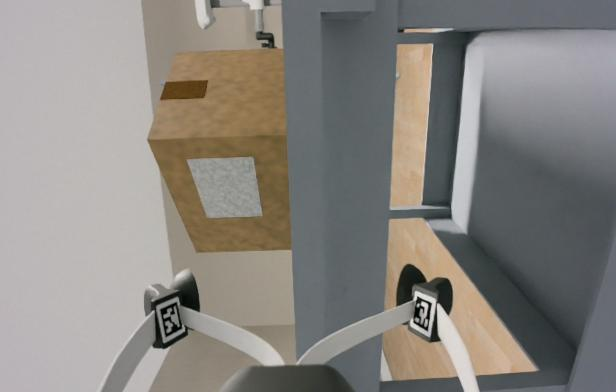

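>>> move --r1 '{"base":{"rotate_rad":-0.40},"joints":{"wrist_roll_rad":0.0,"gripper_m":0.141}}' --blocking false

>>> wait --seconds 1.3

>>> wait --seconds 0.5

>>> move --r1 '{"base":{"strafe_m":0.24}}' --blocking false

>>> wait --seconds 3 --cameras '["r1_head_camera","r1_wrist_camera"]'

Scene clock: 1340.77 s.
move: r1 moving
r1.base_odometry: x=-5.148 y=+2.499 heading=-0.197
r1.turned_by_wheels: -0.246
r1.turned_by_imu: -0.247
r1.base_tilt: forward=-1.6 right=+1.2
r1.lidar_m: 0.51 0.59 2.74 2.63 1.69 1.26 1.19 1.26 1.75 2.06 2.13 0.55
r1.base_status: rotate_rad moving
r1.joint_positions: lift_m=+0.688 arm_m=+0.000 wrist_yaw_rad=+0.003 wrist_pitch_rad=+0.002 wrist_roll_rad=+0.990 gripper_m=+0.115
r1.joint_status: wrist_roll_rad moving; gripper_m moving
r1.measured_speeds: translate_m=+0.000 strafe_m=+0.000 rotate_rad=-0.832 lift_m=+0.000 arm_m=+0.000 wrist_yaw_rad=+0.000 wrist_pitch_rad=+0.000 wrist_roll_rad=-1.817
r1.motor_effort: lift_m=+20(20) arm_m=+4(4) wheel_0=+4(9) wheel_1=+5(9) wheel_2=+4(8)
r1.servo_current: wrist_yaw_rad=59(59) wrist_pitch_rad=46(52) wrist_roll_rad=98(111) gripper_m=91(91)
r1.hand_pose: x=+0.4595 y=-0.0866 z=+0.8655 quat_wxyz=(+0.880, +0.475, +0.002, +0.001) (m; r1's base frame)
r1.wrist_depth_mm: - - - - - - - / - - - - - - 1808 / - - - - - - 1576 / - - 603 661 291 - 1397 / - - 627 591 355 355 1255 / - - 668 304 198 - - / - - - 137 - - -
r2: as last shown
r2.base_tilt: forward=-0.6 right=+0.0
r2.lidar_m: 0.38 3.45 4.17 2.44 2.37 1.50 1.31 1.33 1.13 1.00 0.92 0.54
r2.motor_effort: lift_m=+21(21) arm_m=-3(4) wheel_0=+1(1) wheel_1=-3(4) wheel_2=+12(13)
r2.servo_current: wrist_yaw_rad=65(65) wrist_pitch_rad=39(46) wrist_roll_rad=46(52) gripper_m=98(98)
r2.contact_limits: translate_m 0.8
r2.wrist_depth_mm: - - 246 166 238 236 233 / - - 247 166 240 236 234 / - - 249 166 241 238 236 / - - 250 167 243 239 236 / - - 252 167 244 241 238 / - - 188 170 243 243 240 / - - 254 - 247 242 241
pictures: none

Scene clock: 1341.80 s.
earlier move: r1 done
r1.base_odometry: x=-5.148 y=+2.499 heading=-0.350
r1.turned_by_wheels: -0.154
r1.turned_by_imu: -0.155
r1.base_tilt: forward=-1.6 right=+1.3
r1.lidar_m: 0.52 0.55 2.94 2.64 2.04 1.32 1.21 1.21 1.54 2.04 2.09 2.57
r1.base_status: done
r1.joint_positions: lift_m=+0.688 arm_m=+0.000 wrist_yaw_rad=+0.002 wrist_pitch_rad=+0.002 wrist_roll_rad=+0.002 gripper_m=+0.141
r1.joint_status: all done
r1.measured_speeds: all 0
r1.motor_effort: lift_m=+20(20) arm_m=+4(4) wheel_0=+2(9) wheel_1=+2(9) wheel_2=+1(8)
r1.servo_current: wrist_yaw_rad=52(72) wrist_pitch_rad=39(52) wrist_roll_rad=59(111) gripper_m=46(98)
r1.hand_pose: x=+0.4594 y=-0.0867 z=+0.8655 quat_wxyz=(+1.000, +0.001, +0.001, +0.001) (m; r1's base frame)
r1.wrist_depth_mm: - - - - - - - / - - - - - - - / - 609 683 - - - - / - 621 676 - - - - / 707 615 668 - - - - / - 194 175 - - 196 - / 842 177 - 143 - 1863 1983
r2.base_odometry: x=-2.086 y=-2.021 heading=-1.117
r2.turned_by_wheels: +0.000
r2.turned_by_imu: +0.000
r2.base_tilt: forward=-0.6 right=+0.1
r2.lidar_m: 0.41 3.43 4.19 2.43 2.35 1.51 1.33 1.35 1.16 1.01 0.92 0.55
r2.base_status: not commanded
r2.joint_positions: lift_m=+0.880 arm_m=+0.000 wrist_yaw_rad=+0.237 wrist_pitch_rad=+0.004 wrist_roll_rad=+0.002 gripper_m=-0.019
r2.joint_status: not commanded
r2.measured_speeds: all 0
r2.motor_effort: lift_m=+21(21) arm_m=-4(4) wheel_0=+1(1) wheel_1=-3(4) wheel_2=+13(13)
r2.servo_current: wrist_yaw_rad=52(65) wrist_pitch_rad=46(52) wrist_roll_rad=33(59) gripper_m=98(98)
r2.contact_limits: translate_m 0.8
r2.hand_pose: x=+0.4717 y=-0.0173 z=+1.0568 quat_wxyz=(+0.993, +0.001, +0.002, +0.118) (m; r2's base frame)
r2.wrist_depth_mm: - - 245 165 238 236 233 / - - 246 166 239 236 235 / - - 249 167 242 238 235 / - - 249 167 242 239 236 / - - 251 168 244 241 239 / - - 189 170 243 243 239 / - - 254 - 247 243 240
wait: 1.03 of 1.3 s (r1 has come to rest)
pictures: none

Scene clock: 1342.30 s.
r1.base_odometry: x=-5.148 y=+2.499 heading=-0.350
r1.turned_by_wheels: +0.000
r1.turned_by_imu: +0.000
r1.base_tilt: forward=-1.6 right=+1.3
r1.lidar_m: 0.52 0.54 2.92 2.65 2.04 1.34 1.20 1.22 1.55 2.05 2.07 2.55
r1.base_status: done
r1.joint_positions: lift_m=+0.688 arm_m=+0.000 wrist_yaw_rad=+0.002 wrist_pitch_rad=+0.002 wrist_roll_rad=+0.002 gripper_m=+0.141
r1.joint_status: all done
r1.measured_speeds: all 0
r1.motor_effort: lift_m=+20(20) arm_m=+4(4) wheel_0=+1(9) wheel_1=+2(9) wheel_2=+1(8)
r1.servo_current: wrist_yaw_rad=26(72) wrist_pitch_rad=39(52) wrist_roll_rad=52(111) gripper_m=39(98)
r1.hand_pose: x=+0.4594 y=-0.0867 z=+0.8655 quat_wxyz=(+1.000, +0.001, +0.001, +0.001) (m; r1's base frame)
r1.wrist_depth_mm: - - - - - - - / - - - - - - - / - 603 683 - - - - / - 615 676 - - - - / 715 609 668 - - - - / - 194 175 - - 196 - / 842 177 - 143 - 1808 1921
r2.base_odometry: x=-2.086 y=-2.021 heading=-1.117
r2.turned_by_wheels: +0.000
r2.turned_by_imu: +0.000
r2.base_tilt: forward=-0.6 right=+0.1
r2.lidar_m: 0.42 3.43 4.17 2.43 2.36 1.52 1.34 1.33 1.14 1.01 0.94 0.56
r2.base_status: not commanded
r2.joint_positions: lift_m=+0.880 arm_m=+0.000 wrist_yaw_rad=+0.237 wrist_pitch_rad=+0.004 wrist_roll_rad=+0.002 gripper_m=-0.019
r2.joint_status: not commanded
r2.measured_speeds: all 0
r2.motor_effort: lift_m=+21(21) arm_m=-3(4) wheel_0=+0(1) wheel_1=-3(4) wheel_2=+13(13)
r2.servo_current: wrist_yaw_rad=46(65) wrist_pitch_rad=46(52) wrist_roll_rad=52(59) gripper_m=91(98)
r2.contact_limits: translate_m 0.8
r2.hand_pose: x=+0.4717 y=-0.0173 z=+1.0568 quat_wxyz=(+0.993, +0.001, +0.002, +0.118) (m; r2's base frame)
r2.wrist_depth_mm: - - 246 166 238 236 233 / - - 248 166 240 236 235 / - - 248 166 242 238 236 / - - 250 167 243 239 237 / - - 252 168 245 241 238 / - - 188 170 243 242 239 / - - 255 - 246 242 241
wait: 0.50 s; at rest by 0.27 s
pictures: none

Scene clock: 1342.80 s.
move: r1 moving
r1.base_odometry: x=-5.136 y=+2.533 heading=-0.350
r1.turned_by_wheels: +0.000
r1.turned_by_imu: +0.000
r1.base_tilt: forward=-1.6 right=+1.3
r1.lidar_m: 0.52 0.54 2.90 2.59 2.06 1.32 1.19 1.20 1.51 2.08 2.12 2.64
r1.base_status: strafe_m moving
r1.joint_positions: lift_m=+0.688 arm_m=+0.000 wrist_yaw_rad=+0.002 wrist_pitch_rad=+0.002 wrist_roll_rad=+0.002 gripper_m=+0.141
r1.joint_status: not commanded
r1.measured_speeds: translate_m=+0.000 strafe_m=+0.139 rotate_rad=+0.002 lift_m=+0.000 arm_m=+0.000 wrist_yaw_rad=+0.000 wrist_pitch_rad=+0.000 wrist_roll_rad=+0.000
r1.motor_effort: lift_m=+20(20) arm_m=+4(4) wheel_0=-9(10) wheel_1=+10(11) wheel_2=+0(1)
r1.servo_current: wrist_yaw_rad=46(59) wrist_pitch_rad=46(46) wrist_roll_rad=52(65) gripper_m=46(46)
r1.hand_pose: x=+0.4594 y=-0.0867 z=+0.8655 quat_wxyz=(+1.000, +0.001, +0.001, +0.001) (m; r1's base frame)
r1.wrist_depth_mm: - - - - - - - / - - - - - - - / - 621 634 - - - - / - 640 634 - - - - / 699 647 634 - - - - / - 193 175 370 - 195 - / 1983 357 - 143 - 1808 1983
r2: as last shown
r2.lidar_m: 0.39 3.46 4.20 2.44 2.36 1.51 1.32 1.32 1.14 1.01 0.93 0.53
r2.motor_effort: lift_m=+21(21) arm_m=-3(4) wheel_0=+0(1) wheel_1=-3(4) wheel_2=+12(13)
r2.servo_current: wrist_yaw_rad=52(65) wrist_pitch_rad=46(52) wrist_roll_rad=46(59) gripper_m=91(98)
r2.contact_limits: translate_m 0.8
r2.wrist_depth_mm: - - 245 165 239 236 233 / - - 246 166 240 236 234 / - - 248 167 242 238 236 / - - 249 167 242 240 237 / - - 251 168 245 241 238 / - - 189 170 243 242 238 / - - 255 - 246 242 240
pictures: none

Scene clock: 1344.43 s.
earlier move: r1 done
r1.base_odometry: x=-5.066 y=+2.724 heading=-0.350
r1.turned_by_wheels: +0.000
r1.turned_by_imu: +0.001
r1.base_tilt: forward=-1.6 right=+1.3
r1.lidar_m: 0.50 4.10 2.67 2.40 2.08 1.36 1.22 1.24 1.61 2.28 2.31 0.55
r1.base_status: done
r1.joint_positions: lift_m=+0.688 arm_m=+0.000 wrist_yaw_rad=+0.002 wrist_pitch_rad=+0.002 wrist_roll_rad=+0.002 gripper_m=+0.141
r1.joint_status: not commanded
r1.measured_speeds: all 0
r1.motor_effort: lift_m=+20(20) arm_m=+4(4) wheel_0=-1(11) wheel_1=+1(11) wheel_2=+1(2)
r1.servo_current: wrist_yaw_rad=59(65) wrist_pitch_rad=46(52) wrist_roll_rad=65(65) gripper_m=39(52)
r1.hand_pose: x=+0.4594 y=-0.0867 z=+0.8655 quat_wxyz=(+1.000, +0.001, +0.001, +0.001) (m; r1's base frame)
r1.wrist_depth_mm: - - - - - - - / - - - - - - - / - - 683 609 - - - / - - 691 597 759 - - / - 683 699 609 - - - / 291 193 - - 187 196 373 / 1921 353 357 143 1808 1808 1921
r2.base_odometry: x=-2.086 y=-2.021 heading=-1.117
r2.turned_by_wheels: +0.000
r2.turned_by_imu: +0.000
r2.base_tilt: forward=-0.6 right=+0.0
r2.lidar_m: 0.40 3.46 4.19 2.43 2.38 1.51 1.32 1.34 1.15 1.02 0.92 0.53
r2.base_status: not commanded
r2.joint_positions: lift_m=+0.880 arm_m=+0.000 wrist_yaw_rad=+0.237 wrist_pitch_rad=+0.004 wrist_roll_rad=+0.002 gripper_m=-0.019
r2.joint_status: not commanded
r2.measured_speeds: all 0
r2.motor_effort: lift_m=+21(21) arm_m=-3(4) wheel_0=+0(1) wheel_1=-3(4) wheel_2=+12(13)
r2.servo_current: wrist_yaw_rad=46(65) wrist_pitch_rad=46(52) wrist_roll_rad=52(59) gripper_m=98(104)
r2.contact_limits: translate_m 0.8
r2.hand_pose: x=+0.4717 y=-0.0173 z=+1.0568 quat_wxyz=(+0.993, +0.001, +0.002, +0.118) (m; r2's base frame)
r2.wrist_depth_mm: - - 245 165 239 236 233 / - - 247 166 239 237 234 / - - 248 166 242 238 235 / - - 249 167 242 239 236 / - - 251 168 244 240 238 / - - 189 170 243 243 239 / - - 255 - 246 241 240
wait: 1.63 of 3 s (r1 has come to rest)
pictures: r1_head_camera, r1_wrist_camera
Images, in order (width x height): r1_head_camera 420x560, r1_wrist_camera 616x392.

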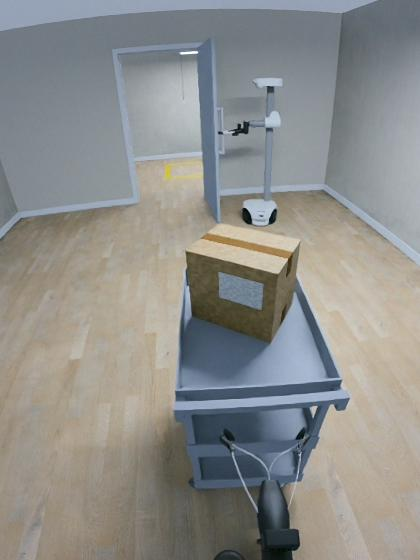

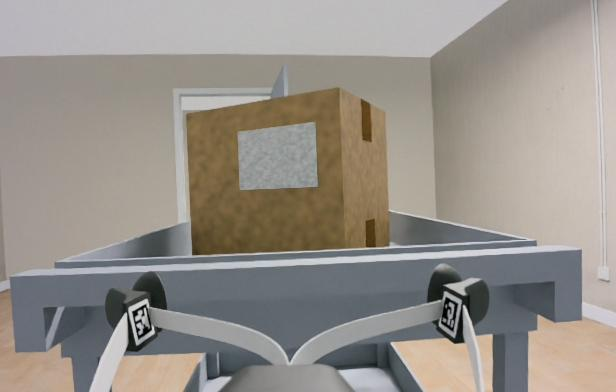

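>>> move --r1 '{"base":{"rotate_rad":0.22}}' --blocking false

>>> wait --seconds 2

>>> move --r1 '{"base":{"strafe_m":-0.2}}' --blocking false

>>> wait --seconds 3

>>> move --r1 '{"base":{"translate_m":0.42},"contact_limits":{"translate_m":0.5},"pace":"slow"}' --blocking false

>>> wait --seconds 7 --cameras '["r1_head_camera","r1_wrist_camera"]'

Scene clock: 1364.63 s.
move: r1 moving
r1.base_odometry: x=-5.066 y=+2.724 heading=-0.156
r1.turned_by_wheels: +0.194
r1.turned_by_imu: +0.195
r1.base_tilt: forward=-1.6 right=+1.2
r1.lidar_m: 0.50 3.32 2.45 2.41 1.70 1.27 1.23 1.32 1.87 2.31 2.43 0.52
r1.base_status: rotate_rad moving
r1.joint_positions: lift_m=+0.688 arm_m=+0.000 wrist_yaw_rad=+0.002 wrist_pitch_rad=+0.002 wrist_roll_rad=+0.002 gripper_m=+0.141
r1.joint_status: not commanded
r1.measured_speeds: translate_m=-0.001 strafe_m=+0.002 rotate_rad=+0.352 lift_m=+0.000 arm_m=+0.000 wrist_yaw_rad=+0.000 wrist_pitch_rad=+0.000 wrist_roll_rad=+0.000
r1.motor_effort: lift_m=+20(20) arm_m=+4(4) wheel_0=-3(9) wheel_1=-1(7) wheel_2=-2(7)
r1.servo_current: wrist_yaw_rad=39(59) wrist_pitch_rad=39(52) wrist_roll_rad=65(65) gripper_m=39(46)
r1.hand_pose: x=+0.4594 y=-0.0868 z=+0.8655 quat_wxyz=(+1.000, +0.001, +0.001, +0.001) (m; r1's base frame)
r1.wrist_depth_mm: - - - - - - - / - - - - - - - / - - - 707 591 627 - / - - - 707 591 621 - / - - - 715 609 569 - / - 208 179 - 187 193 - / - 1921 370 143 334 330 1808
r2: as last shown
r2.base_tilt: forward=-0.7 right=+0.1
r2.lidar_m: 0.39 3.45 4.20 2.43 2.35 1.49 1.30 1.34 1.14 0.99 0.94 0.55
r2.motor_effort: lift_m=+21(21) arm_m=-3(4) wheel_0=+1(1) wheel_1=-3(4) wheel_2=+13(13)
r2.servo_current: wrist_yaw_rad=52(59) wrist_pitch_rad=39(46) wrist_roll_rad=52(52) gripper_m=91(98)
r2.contact_limits: translate_m 0.8
r2.wrist_depth_mm: - - 246 165 238 236 233 / - - 247 167 239 236 234 / - - 248 167 241 238 236 / - - 249 167 243 239 236 / - - 251 168 245 241 237 / - - 189 169 243 243 240 / - - 254 - 248 242 240
pictures: none

Scene clock: 1365.10 s.
earlier move: r1 done
r1.base_odometry: x=-5.066 y=+2.724 heading=-0.130
r1.turned_by_wheels: +0.026
r1.turned_by_imu: +0.026
r1.base_tilt: forward=-1.6 right=+1.3
r1.lidar_m: 0.51 3.24 2.48 2.41 1.64 1.28 1.22 1.30 1.93 2.30 2.44 0.54
r1.base_status: done
r1.joint_positions: lift_m=+0.688 arm_m=+0.000 wrist_yaw_rad=+0.002 wrist_pitch_rad=+0.002 wrist_roll_rad=+0.002 gripper_m=+0.141
r1.joint_status: not commanded
r1.measured_speeds: all 0
r1.motor_effort: lift_m=+20(20) arm_m=+4(4) wheel_0=-2(9) wheel_1=+1(7) wheel_2=+0(7)
r1.servo_current: wrist_yaw_rad=39(59) wrist_pitch_rad=39(52) wrist_roll_rad=46(65) gripper_m=46(46)
r1.hand_pose: x=+0.4594 y=-0.0868 z=+0.8655 quat_wxyz=(+1.000, +0.001, +0.001, +0.001) (m; r1's base frame)
r1.wrist_depth_mm: - - - - - - - / - - - - - - - / - - - 732 603 549 - / - - - 723 615 554 - / - - - 676 609 549 - / - 208 184 - 187 194 - / - - 375 143 334 324 1708
r2.base_odometry: x=-2.086 y=-2.021 heading=-1.117
r2.turned_by_wheels: +0.000
r2.turned_by_imu: +0.000
r2.base_tilt: forward=-0.6 right=+0.1
r2.lidar_m: 0.42 3.45 4.18 2.41 2.38 1.53 1.32 1.35 1.14 1.01 0.93 0.55
r2.base_status: not commanded
r2.joint_positions: lift_m=+0.880 arm_m=+0.000 wrist_yaw_rad=+0.237 wrist_pitch_rad=+0.004 wrist_roll_rad=+0.002 gripper_m=-0.019
r2.joint_status: not commanded
r2.measured_speeds: all 0
r2.motor_effort: lift_m=+21(21) arm_m=-3(4) wheel_0=+1(1) wheel_1=-3(4) wheel_2=+12(13)
r2.servo_current: wrist_yaw_rad=59(65) wrist_pitch_rad=46(59) wrist_roll_rad=39(65) gripper_m=91(98)
r2.contact_limits: translate_m 0.8
r2.hand_pose: x=+0.4717 y=-0.0173 z=+1.0568 quat_wxyz=(+0.993, +0.001, +0.002, +0.118) (m; r2's base frame)
r2.wrist_depth_mm: - - 246 166 239 236 233 / - - 246 166 240 237 235 / - - 249 167 242 238 235 / - - 249 167 243 240 236 / - - 251 168 243 240 238 / - - 189 169 243 244 239 / - - 253 - 247 242 241
wait: 0.47 of 2 s (r1 has come to rest)
pictures: none

Scene clock: 1365.60 s.
move: r1 moving
r1.base_odometry: x=-5.071 y=+2.689 heading=-0.130
r1.turned_by_wheels: +0.000
r1.turned_by_imu: +0.000
r1.base_tilt: forward=-1.6 right=+1.3
r1.lidar_m: 0.49 3.29 2.47 2.44 1.66 1.27 1.23 1.31 1.93 2.26 2.40 0.53
r1.base_status: strafe_m moving
r1.joint_positions: lift_m=+0.688 arm_m=+0.000 wrist_yaw_rad=+0.002 wrist_pitch_rad=+0.002 wrist_roll_rad=+0.002 gripper_m=+0.141
r1.joint_status: not commanded
r1.measured_speeds: translate_m=+0.000 strafe_m=-0.140 rotate_rad=+0.000 lift_m=+0.000 arm_m=+0.000 wrist_yaw_rad=+0.000 wrist_pitch_rad=+0.000 wrist_roll_rad=+0.000
r1.motor_effort: lift_m=+20(20) arm_m=+4(4) wheel_0=+9(11) wheel_1=-10(10) wheel_2=+0(1)
r1.servo_current: wrist_yaw_rad=59(59) wrist_pitch_rad=46(52) wrist_roll_rad=39(65) gripper_m=46(46)
r1.hand_pose: x=+0.4594 y=-0.0868 z=+0.8655 quat_wxyz=(+1.000, +0.001, +0.001, +0.001) (m; r1's base frame)
r1.wrist_depth_mm: - - - - - - - / - - - - - - - / - - - 699 591 609 - / - - - 715 591 569 - / - - 609 683 591 564 - / - 209 179 - 187 193 - / - 1921 370 143 330 322 1708
r2: as last shown
r2.lidar_m: 0.40 3.44 4.19 2.43 2.36 1.51 1.30 1.35 1.15 1.01 0.92 0.52
r2.motor_effort: lift_m=+21(21) arm_m=-3(4) wheel_0=+0(1) wheel_1=-4(4) wheel_2=+12(13)
r2.servo_current: wrist_yaw_rad=52(65) wrist_pitch_rad=46(46) wrist_roll_rad=59(59) gripper_m=91(98)
r2.contact_limits: translate_m 0.8
r2.wrist_depth_mm: - - 245 165 238 236 233 / - - 247 166 240 237 234 / - - 248 167 241 239 236 / - - 249 167 244 239 236 / - - 251 168 245 241 238 / - - 188 169 244 242 239 / - - 253 - 247 242 241
pictures: none

Scene clock: 1367.07 s.
earlier move: r1 done
r1.base_odometry: x=-5.092 y=+2.526 heading=-0.130
r1.turned_by_wheels: +0.000
r1.turned_by_imu: -0.001
r1.base_tilt: forward=-1.6 right=+1.3
r1.lidar_m: 0.45 0.55 2.65 2.58 1.65 1.28 1.24 1.34 1.98 2.09 2.21 0.53
r1.base_status: done
r1.joint_positions: lift_m=+0.688 arm_m=+0.000 wrist_yaw_rad=+0.002 wrist_pitch_rad=+0.002 wrist_roll_rad=+0.002 gripper_m=+0.141
r1.joint_status: not commanded
r1.measured_speeds: all 0
r1.motor_effort: lift_m=+20(20) arm_m=+4(4) wheel_0=+1(12) wheel_1=+0(10) wheel_2=+0(2)
r1.servo_current: wrist_yaw_rad=26(65) wrist_pitch_rad=39(52) wrist_roll_rad=33(65) gripper_m=46(46)
r1.hand_pose: x=+0.4594 y=-0.0868 z=+0.8655 quat_wxyz=(+1.000, +0.001, +0.001, +0.001) (m; r1's base frame)
r1.wrist_depth_mm: - - - - - - - / - - - - - - - / - - 676 564 683 - - / - - 676 564 654 - - / - 609 654 564 640 - - / - 195 - - 187 193 - / 359 343 332 144 304 298 1983
r2.base_odometry: x=-2.086 y=-2.021 heading=-1.117
r2.turned_by_wheels: +0.000
r2.turned_by_imu: +0.000
r2.base_tilt: forward=-0.6 right=+0.1
r2.lidar_m: 0.40 3.44 4.18 2.43 2.31 1.48 1.33 1.34 1.12 1.01 0.92 0.55
r2.base_status: not commanded
r2.joint_positions: lift_m=+0.880 arm_m=+0.000 wrist_yaw_rad=+0.237 wrist_pitch_rad=+0.004 wrist_roll_rad=+0.002 gripper_m=-0.019
r2.joint_status: not commanded
r2.measured_speeds: all 0
r2.motor_effort: lift_m=+21(21) arm_m=-3(4) wheel_0=+1(1) wheel_1=-3(4) wheel_2=+13(13)
r2.servo_current: wrist_yaw_rad=52(72) wrist_pitch_rad=46(52) wrist_roll_rad=46(59) gripper_m=98(98)
r2.contact_limits: translate_m 0.8
r2.hand_pose: x=+0.4717 y=-0.0173 z=+1.0568 quat_wxyz=(+0.993, +0.001, +0.002, +0.118) (m; r2's base frame)
r2.wrist_depth_mm: - - 246 165 238 236 232 / - - 247 166 239 237 235 / - - 248 166 242 237 235 / - - 250 167 242 239 236 / - - 250 167 245 240 238 / - - 189 169 244 242 240 / - - 254 - 248 242 241
wait: 1.47 of 3 s (r1 has come to rest)
pictures: none

Scene clock: 1367.57 s.
move: r1 moving
r1.base_odometry: x=-5.080 y=+2.525 heading=-0.130
r1.turned_by_wheels: +0.000
r1.turned_by_imu: +0.000
r1.base_tilt: forward=-1.6 right=+1.3
r1.lidar_m: 0.48 0.54 2.66 2.60 1.68 1.28 1.26 1.34 1.99 2.09 2.23 0.48
r1.base_status: translate_m moving
r1.joint_positions: lift_m=+0.688 arm_m=+0.000 wrist_yaw_rad=+0.000 wrist_pitch_rad=+0.002 wrist_roll_rad=+0.002 gripper_m=+0.141
r1.joint_status: not commanded
r1.measured_speeds: translate_m=+0.050 strafe_m=-0.001 rotate_rad=-0.002 lift_m=+0.000 arm_m=+0.000 wrist_yaw_rad=-0.008 wrist_pitch_rad=+0.000 wrist_roll_rad=+0.000
r1.motor_effort: lift_m=+20(20) arm_m=+4(4) wheel_0=+7(8) wheel_1=+5(7) wheel_2=-8(9)
r1.servo_current: wrist_yaw_rad=46(59) wrist_pitch_rad=46(46) wrist_roll_rad=59(59) gripper_m=46(52)
r1.contact_limits: translate_m 0.5
r1.hand_pose: x=+0.4593 y=-0.0873 z=+0.8655 quat_wxyz=(+1.000, +0.001, +0.001, +0.000) (m; r1's base frame)
r1.wrist_depth_mm: - - - - - - - / - - - - - - - / - - 640 559 - - - / - - 654 559 676 - - / - 597 647 554 640 - - / - 193 - - - 194 - / 340 325 319 141 298 293 1983
r2: as last shown
r2.base_tilt: forward=-0.7 right=+0.0
r2.lidar_m: 0.38 3.46 4.19 2.40 2.38 1.49 1.31 1.31 1.15 1.01 0.91 0.55
r2.motor_effort: lift_m=+21(21) arm_m=-3(4) wheel_0=+1(1) wheel_1=-4(4) wheel_2=+13(13)
r2.servo_current: wrist_yaw_rad=52(72) wrist_pitch_rad=46(46) wrist_roll_rad=52(59) gripper_m=91(98)
r2.contact_limits: translate_m 0.8
r2.wrist_depth_mm: - - 245 166 239 236 232 / - - 247 166 240 236 234 / - - 249 166 242 237 236 / - - 250 168 243 239 237 / - - 251 168 244 240 238 / - - 188 170 242 242 240 / - - 254 - 247 242 242
pictures: none

Scene clock: 1372.53 s.
earlier move: r1 done
r1.base_odometry: x=-4.676 y=+2.472 heading=-0.130
r1.turned_by_wheels: +0.000
r1.turned_by_imu: -0.001
r1.base_tilt: forward=-1.6 right=+1.3
r1.lidar_m: 0.44 3.47 2.61 2.57 2.24 1.71 1.66 1.80 2.19 2.12 2.25 0.53
r1.base_status: done
r1.joint_positions: lift_m=+0.688 arm_m=+0.000 wrist_yaw_rad=-0.003 wrist_pitch_rad=+0.002 wrist_roll_rad=+0.002 gripper_m=+0.141
r1.joint_status: not commanded
r1.measured_speeds: all 0
r1.motor_effort: lift_m=+20(20) arm_m=+4(4) wheel_0=+3(8) wheel_1=+2(7) wheel_2=-1(15)
r1.servo_current: wrist_yaw_rad=72(72) wrist_pitch_rad=46(52) wrist_roll_rad=46(72) gripper_m=39(52)
r1.contact_limits: translate_m 0.5
r1.hand_pose: x=+0.4590 y=-0.0882 z=+0.8655 quat_wxyz=(+1.000, +0.001, +0.001, -0.001) (m; r1's base frame)
r1.wrist_depth_mm: - - - - - - - / - - - - - - - / - - 661 569 544 - - / - - 661 574 535 - - / - - 647 585 539 - - / - 193 - - 182 193 - / 236 297 298 143 296 296 294
r2.base_odometry: x=-2.086 y=-2.021 heading=-1.117
r2.turned_by_wheels: +0.000
r2.turned_by_imu: +0.001
r2.base_tilt: forward=-0.6 right=+0.0
r2.lidar_m: 0.41 3.45 2.17 2.01 2.36 1.50 1.31 1.36 1.12 1.02 0.91 0.52
r2.base_status: not commanded
r2.joint_positions: lift_m=+0.880 arm_m=+0.000 wrist_yaw_rad=+0.237 wrist_pitch_rad=+0.004 wrist_roll_rad=+0.002 gripper_m=-0.019
r2.joint_status: not commanded
r2.measured_speeds: all 0
r2.motor_effort: lift_m=+21(21) arm_m=-4(4) wheel_0=+1(1) wheel_1=-4(4) wheel_2=+12(13)
r2.servo_current: wrist_yaw_rad=52(72) wrist_pitch_rad=46(46) wrist_roll_rad=46(65) gripper_m=91(98)
r2.contact_limits: translate_m 0.8
r2.hand_pose: x=+0.4717 y=-0.0173 z=+1.0568 quat_wxyz=(+0.993, +0.001, +0.002, +0.118) (m; r2's base frame)
r2.wrist_depth_mm: - - 244 165 238 235 232 / - - 247 166 239 236 234 / - - 249 167 241 238 236 / - - 250 167 243 239 236 / - - 252 168 244 240 238 / - - 188 169 244 240 239 / - - 255 - 247 242 242
wait: 4.97 of 7 s (r1 has come to rest)
pictures: r1_head_camera, r1_wrist_camera
Images, in order (width x height): r1_head_camera 420x560, r1_wrist_camera 616x392.

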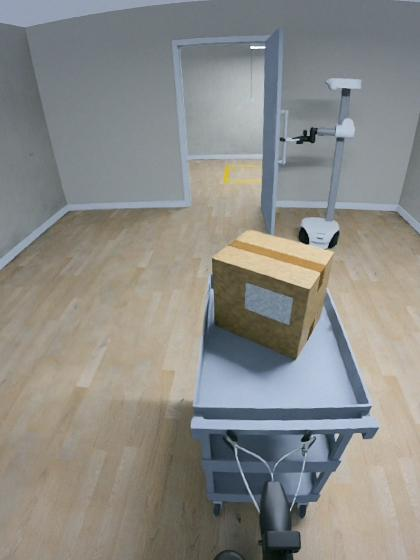

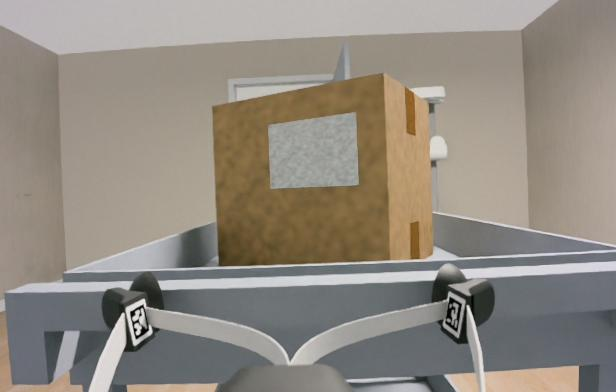

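>>> move --r1 '{"base":{"translate_m":0.5},"pace":"slow","contact_limits":{"translate_m":0.5}}' --blocking false

>>> wait --seconds 8 --cameras '["r1_head_camera","r1_wrist_camera"]'

Scene clock: 1405.17 s.
move: r1 moving
r1.base_odometry: x=-4.663 y=+2.470 heading=-0.130
r1.turned_by_wheels: +0.000
r1.turned_by_imu: +0.000
r1.base_tilt: forward=-1.6 right=+1.3
r1.lidar_m: 0.44 3.46 2.64 2.56 2.25 1.71 1.65 1.79 2.18 2.13 2.26 0.49
r1.base_status: translate_m moving
r1.joint_positions: lift_m=+0.688 arm_m=+0.000 wrist_yaw_rad=-0.003 wrist_pitch_rad=+0.002 wrist_roll_rad=+0.002 gripper_m=+0.141
r1.joint_status: not commanded
r1.measured_speeds: translate_m=+0.048 strafe_m=+0.000 rotate_rad=+0.000 lift_m=+0.000 arm_m=+0.000 wrist_yaw_rad=+0.000 wrist_pitch_rad=+0.000 wrist_roll_rad=+0.000
r1.motor_effort: lift_m=+20(20) arm_m=+4(4) wheel_0=+8(8) wheel_1=+5(6) wheel_2=-8(8)
r1.servo_current: wrist_yaw_rad=52(59) wrist_pitch_rad=46(46) wrist_roll_rad=46(65) gripper_m=46(52)
r1.contact_limits: translate_m 0.5
r1.hand_pose: x=+0.4590 y=-0.0882 z=+0.8655 quat_wxyz=(+1.000, +0.001, +0.001, -0.001) (m; r1's base frame)
r1.wrist_depth_mm: - - - - - - - / - - - - - - - / - - 668 574 539 - - / - - 661 580 539 - - / - - 634 574 525 - - / - 193 - - 178 193 - / 236 297 294 143 294 296 296
r2: as last shown
r2.turned_by_imu: +0.000
r2.base_tilt: forward=-0.7 right=+0.0
r2.lidar_m: 0.39 3.43 2.19 2.00 2.35 1.48 1.33 1.34 1.14 1.02 0.95 0.53
r2.motor_effort: lift_m=+21(21) arm_m=-3(4) wheel_0=+1(1) wheel_1=-3(4) wheel_2=+13(13)
r2.servo_current: wrist_yaw_rad=59(59) wrist_pitch_rad=39(52) wrist_roll_rad=52(52) gripper_m=98(104)
r2.contact_limits: translate_m 0.8
r2.wrist_depth_mm: - - 245 166 238 236 233 / - - 246 166 240 237 234 / - - 248 166 241 238 235 / - - 250 167 244 239 236 / - - 251 168 246 240 237 / - - 188 170 243 242 239 / - - 254 - 246 242 241
pictures: none

Scene clock: 1410.93 s.
earlier move: r1 done
r1.base_odometry: x=-4.180 y=+2.407 heading=-0.129
r1.turned_by_wheels: +0.000
r1.turned_by_imu: -0.001
r1.base_tilt: forward=-1.6 right=+1.3
r1.lidar_m: 0.46 3.41 2.64 2.51 2.71 2.21 2.15 2.33 2.20 2.16 2.27 0.49
r1.base_status: done
r1.joint_positions: lift_m=+0.688 arm_m=+0.000 wrist_yaw_rad=-0.003 wrist_pitch_rad=+0.002 wrist_roll_rad=+0.002 gripper_m=+0.141
r1.joint_status: not commanded
r1.measured_speeds: all 0
r1.motor_effort: lift_m=+20(20) arm_m=+4(4) wheel_0=+4(8) wheel_1=+3(6) wheel_2=-2(9)
r1.servo_current: wrist_yaw_rad=59(72) wrist_pitch_rad=46(52) wrist_roll_rad=52(72) gripper_m=39(52)
r1.contact_limits: translate_m 0.5
r1.hand_pose: x=+0.4590 y=-0.0882 z=+0.8655 quat_wxyz=(+1.000, +0.001, +0.001, -0.001) (m; r1's base frame)
r1.wrist_depth_mm: - - - - - - - / - - - - 564 - - / - - - 621 539 - - / - - - 634 549 634 - / - - 559 634 549 564 - / - 204 - - 181 193 - / - 301 310 143 298 294 291
r2.base_odometry: x=-2.086 y=-2.021 heading=-1.117
r2.turned_by_wheels: +0.000
r2.turned_by_imu: +0.001
r2.base_tilt: forward=-0.7 right=+0.1
r2.lidar_m: 0.40 3.46 1.58 1.50 2.38 1.52 1.32 1.35 1.11 1.01 0.94 0.53
r2.base_status: not commanded
r2.joint_positions: lift_m=+0.880 arm_m=+0.000 wrist_yaw_rad=+0.237 wrist_pitch_rad=+0.004 wrist_roll_rad=+0.002 gripper_m=-0.019
r2.joint_status: not commanded
r2.measured_speeds: all 0
r2.motor_effort: lift_m=+21(21) arm_m=-3(4) wheel_0=+0(1) wheel_1=-3(4) wheel_2=+12(13)
r2.servo_current: wrist_yaw_rad=39(72) wrist_pitch_rad=39(59) wrist_roll_rad=33(59) gripper_m=91(104)
r2.contact_limits: translate_m 0.8
r2.hand_pose: x=+0.4717 y=-0.0173 z=+1.0568 quat_wxyz=(+0.993, +0.001, +0.002, +0.118) (m; r2's base frame)
r2.wrist_depth_mm: - - 245 165 239 236 233 / - - 246 166 241 236 235 / - - 248 167 242 238 235 / - - 250 167 243 240 236 / - - 250 168 245 240 238 / - - 188 170 243 242 239 / - - 255 - 247 242 242
wait: 5.77 of 8 s (r1 has come to rest)
pictures: r1_head_camera, r1_wrist_camera
Images, in order (width x height): r1_head_camera 420x560, r1_wrist_camera 616x392.

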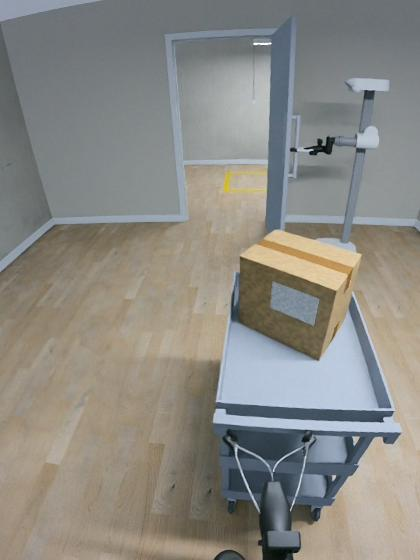

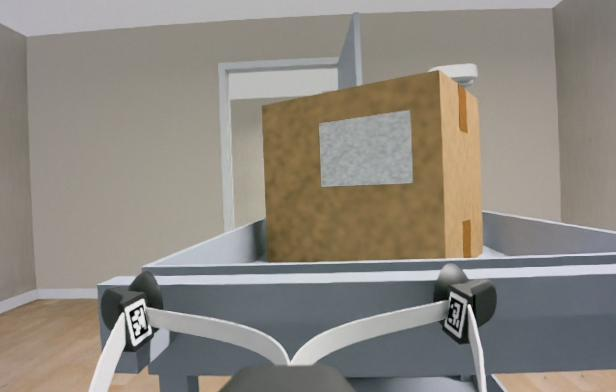

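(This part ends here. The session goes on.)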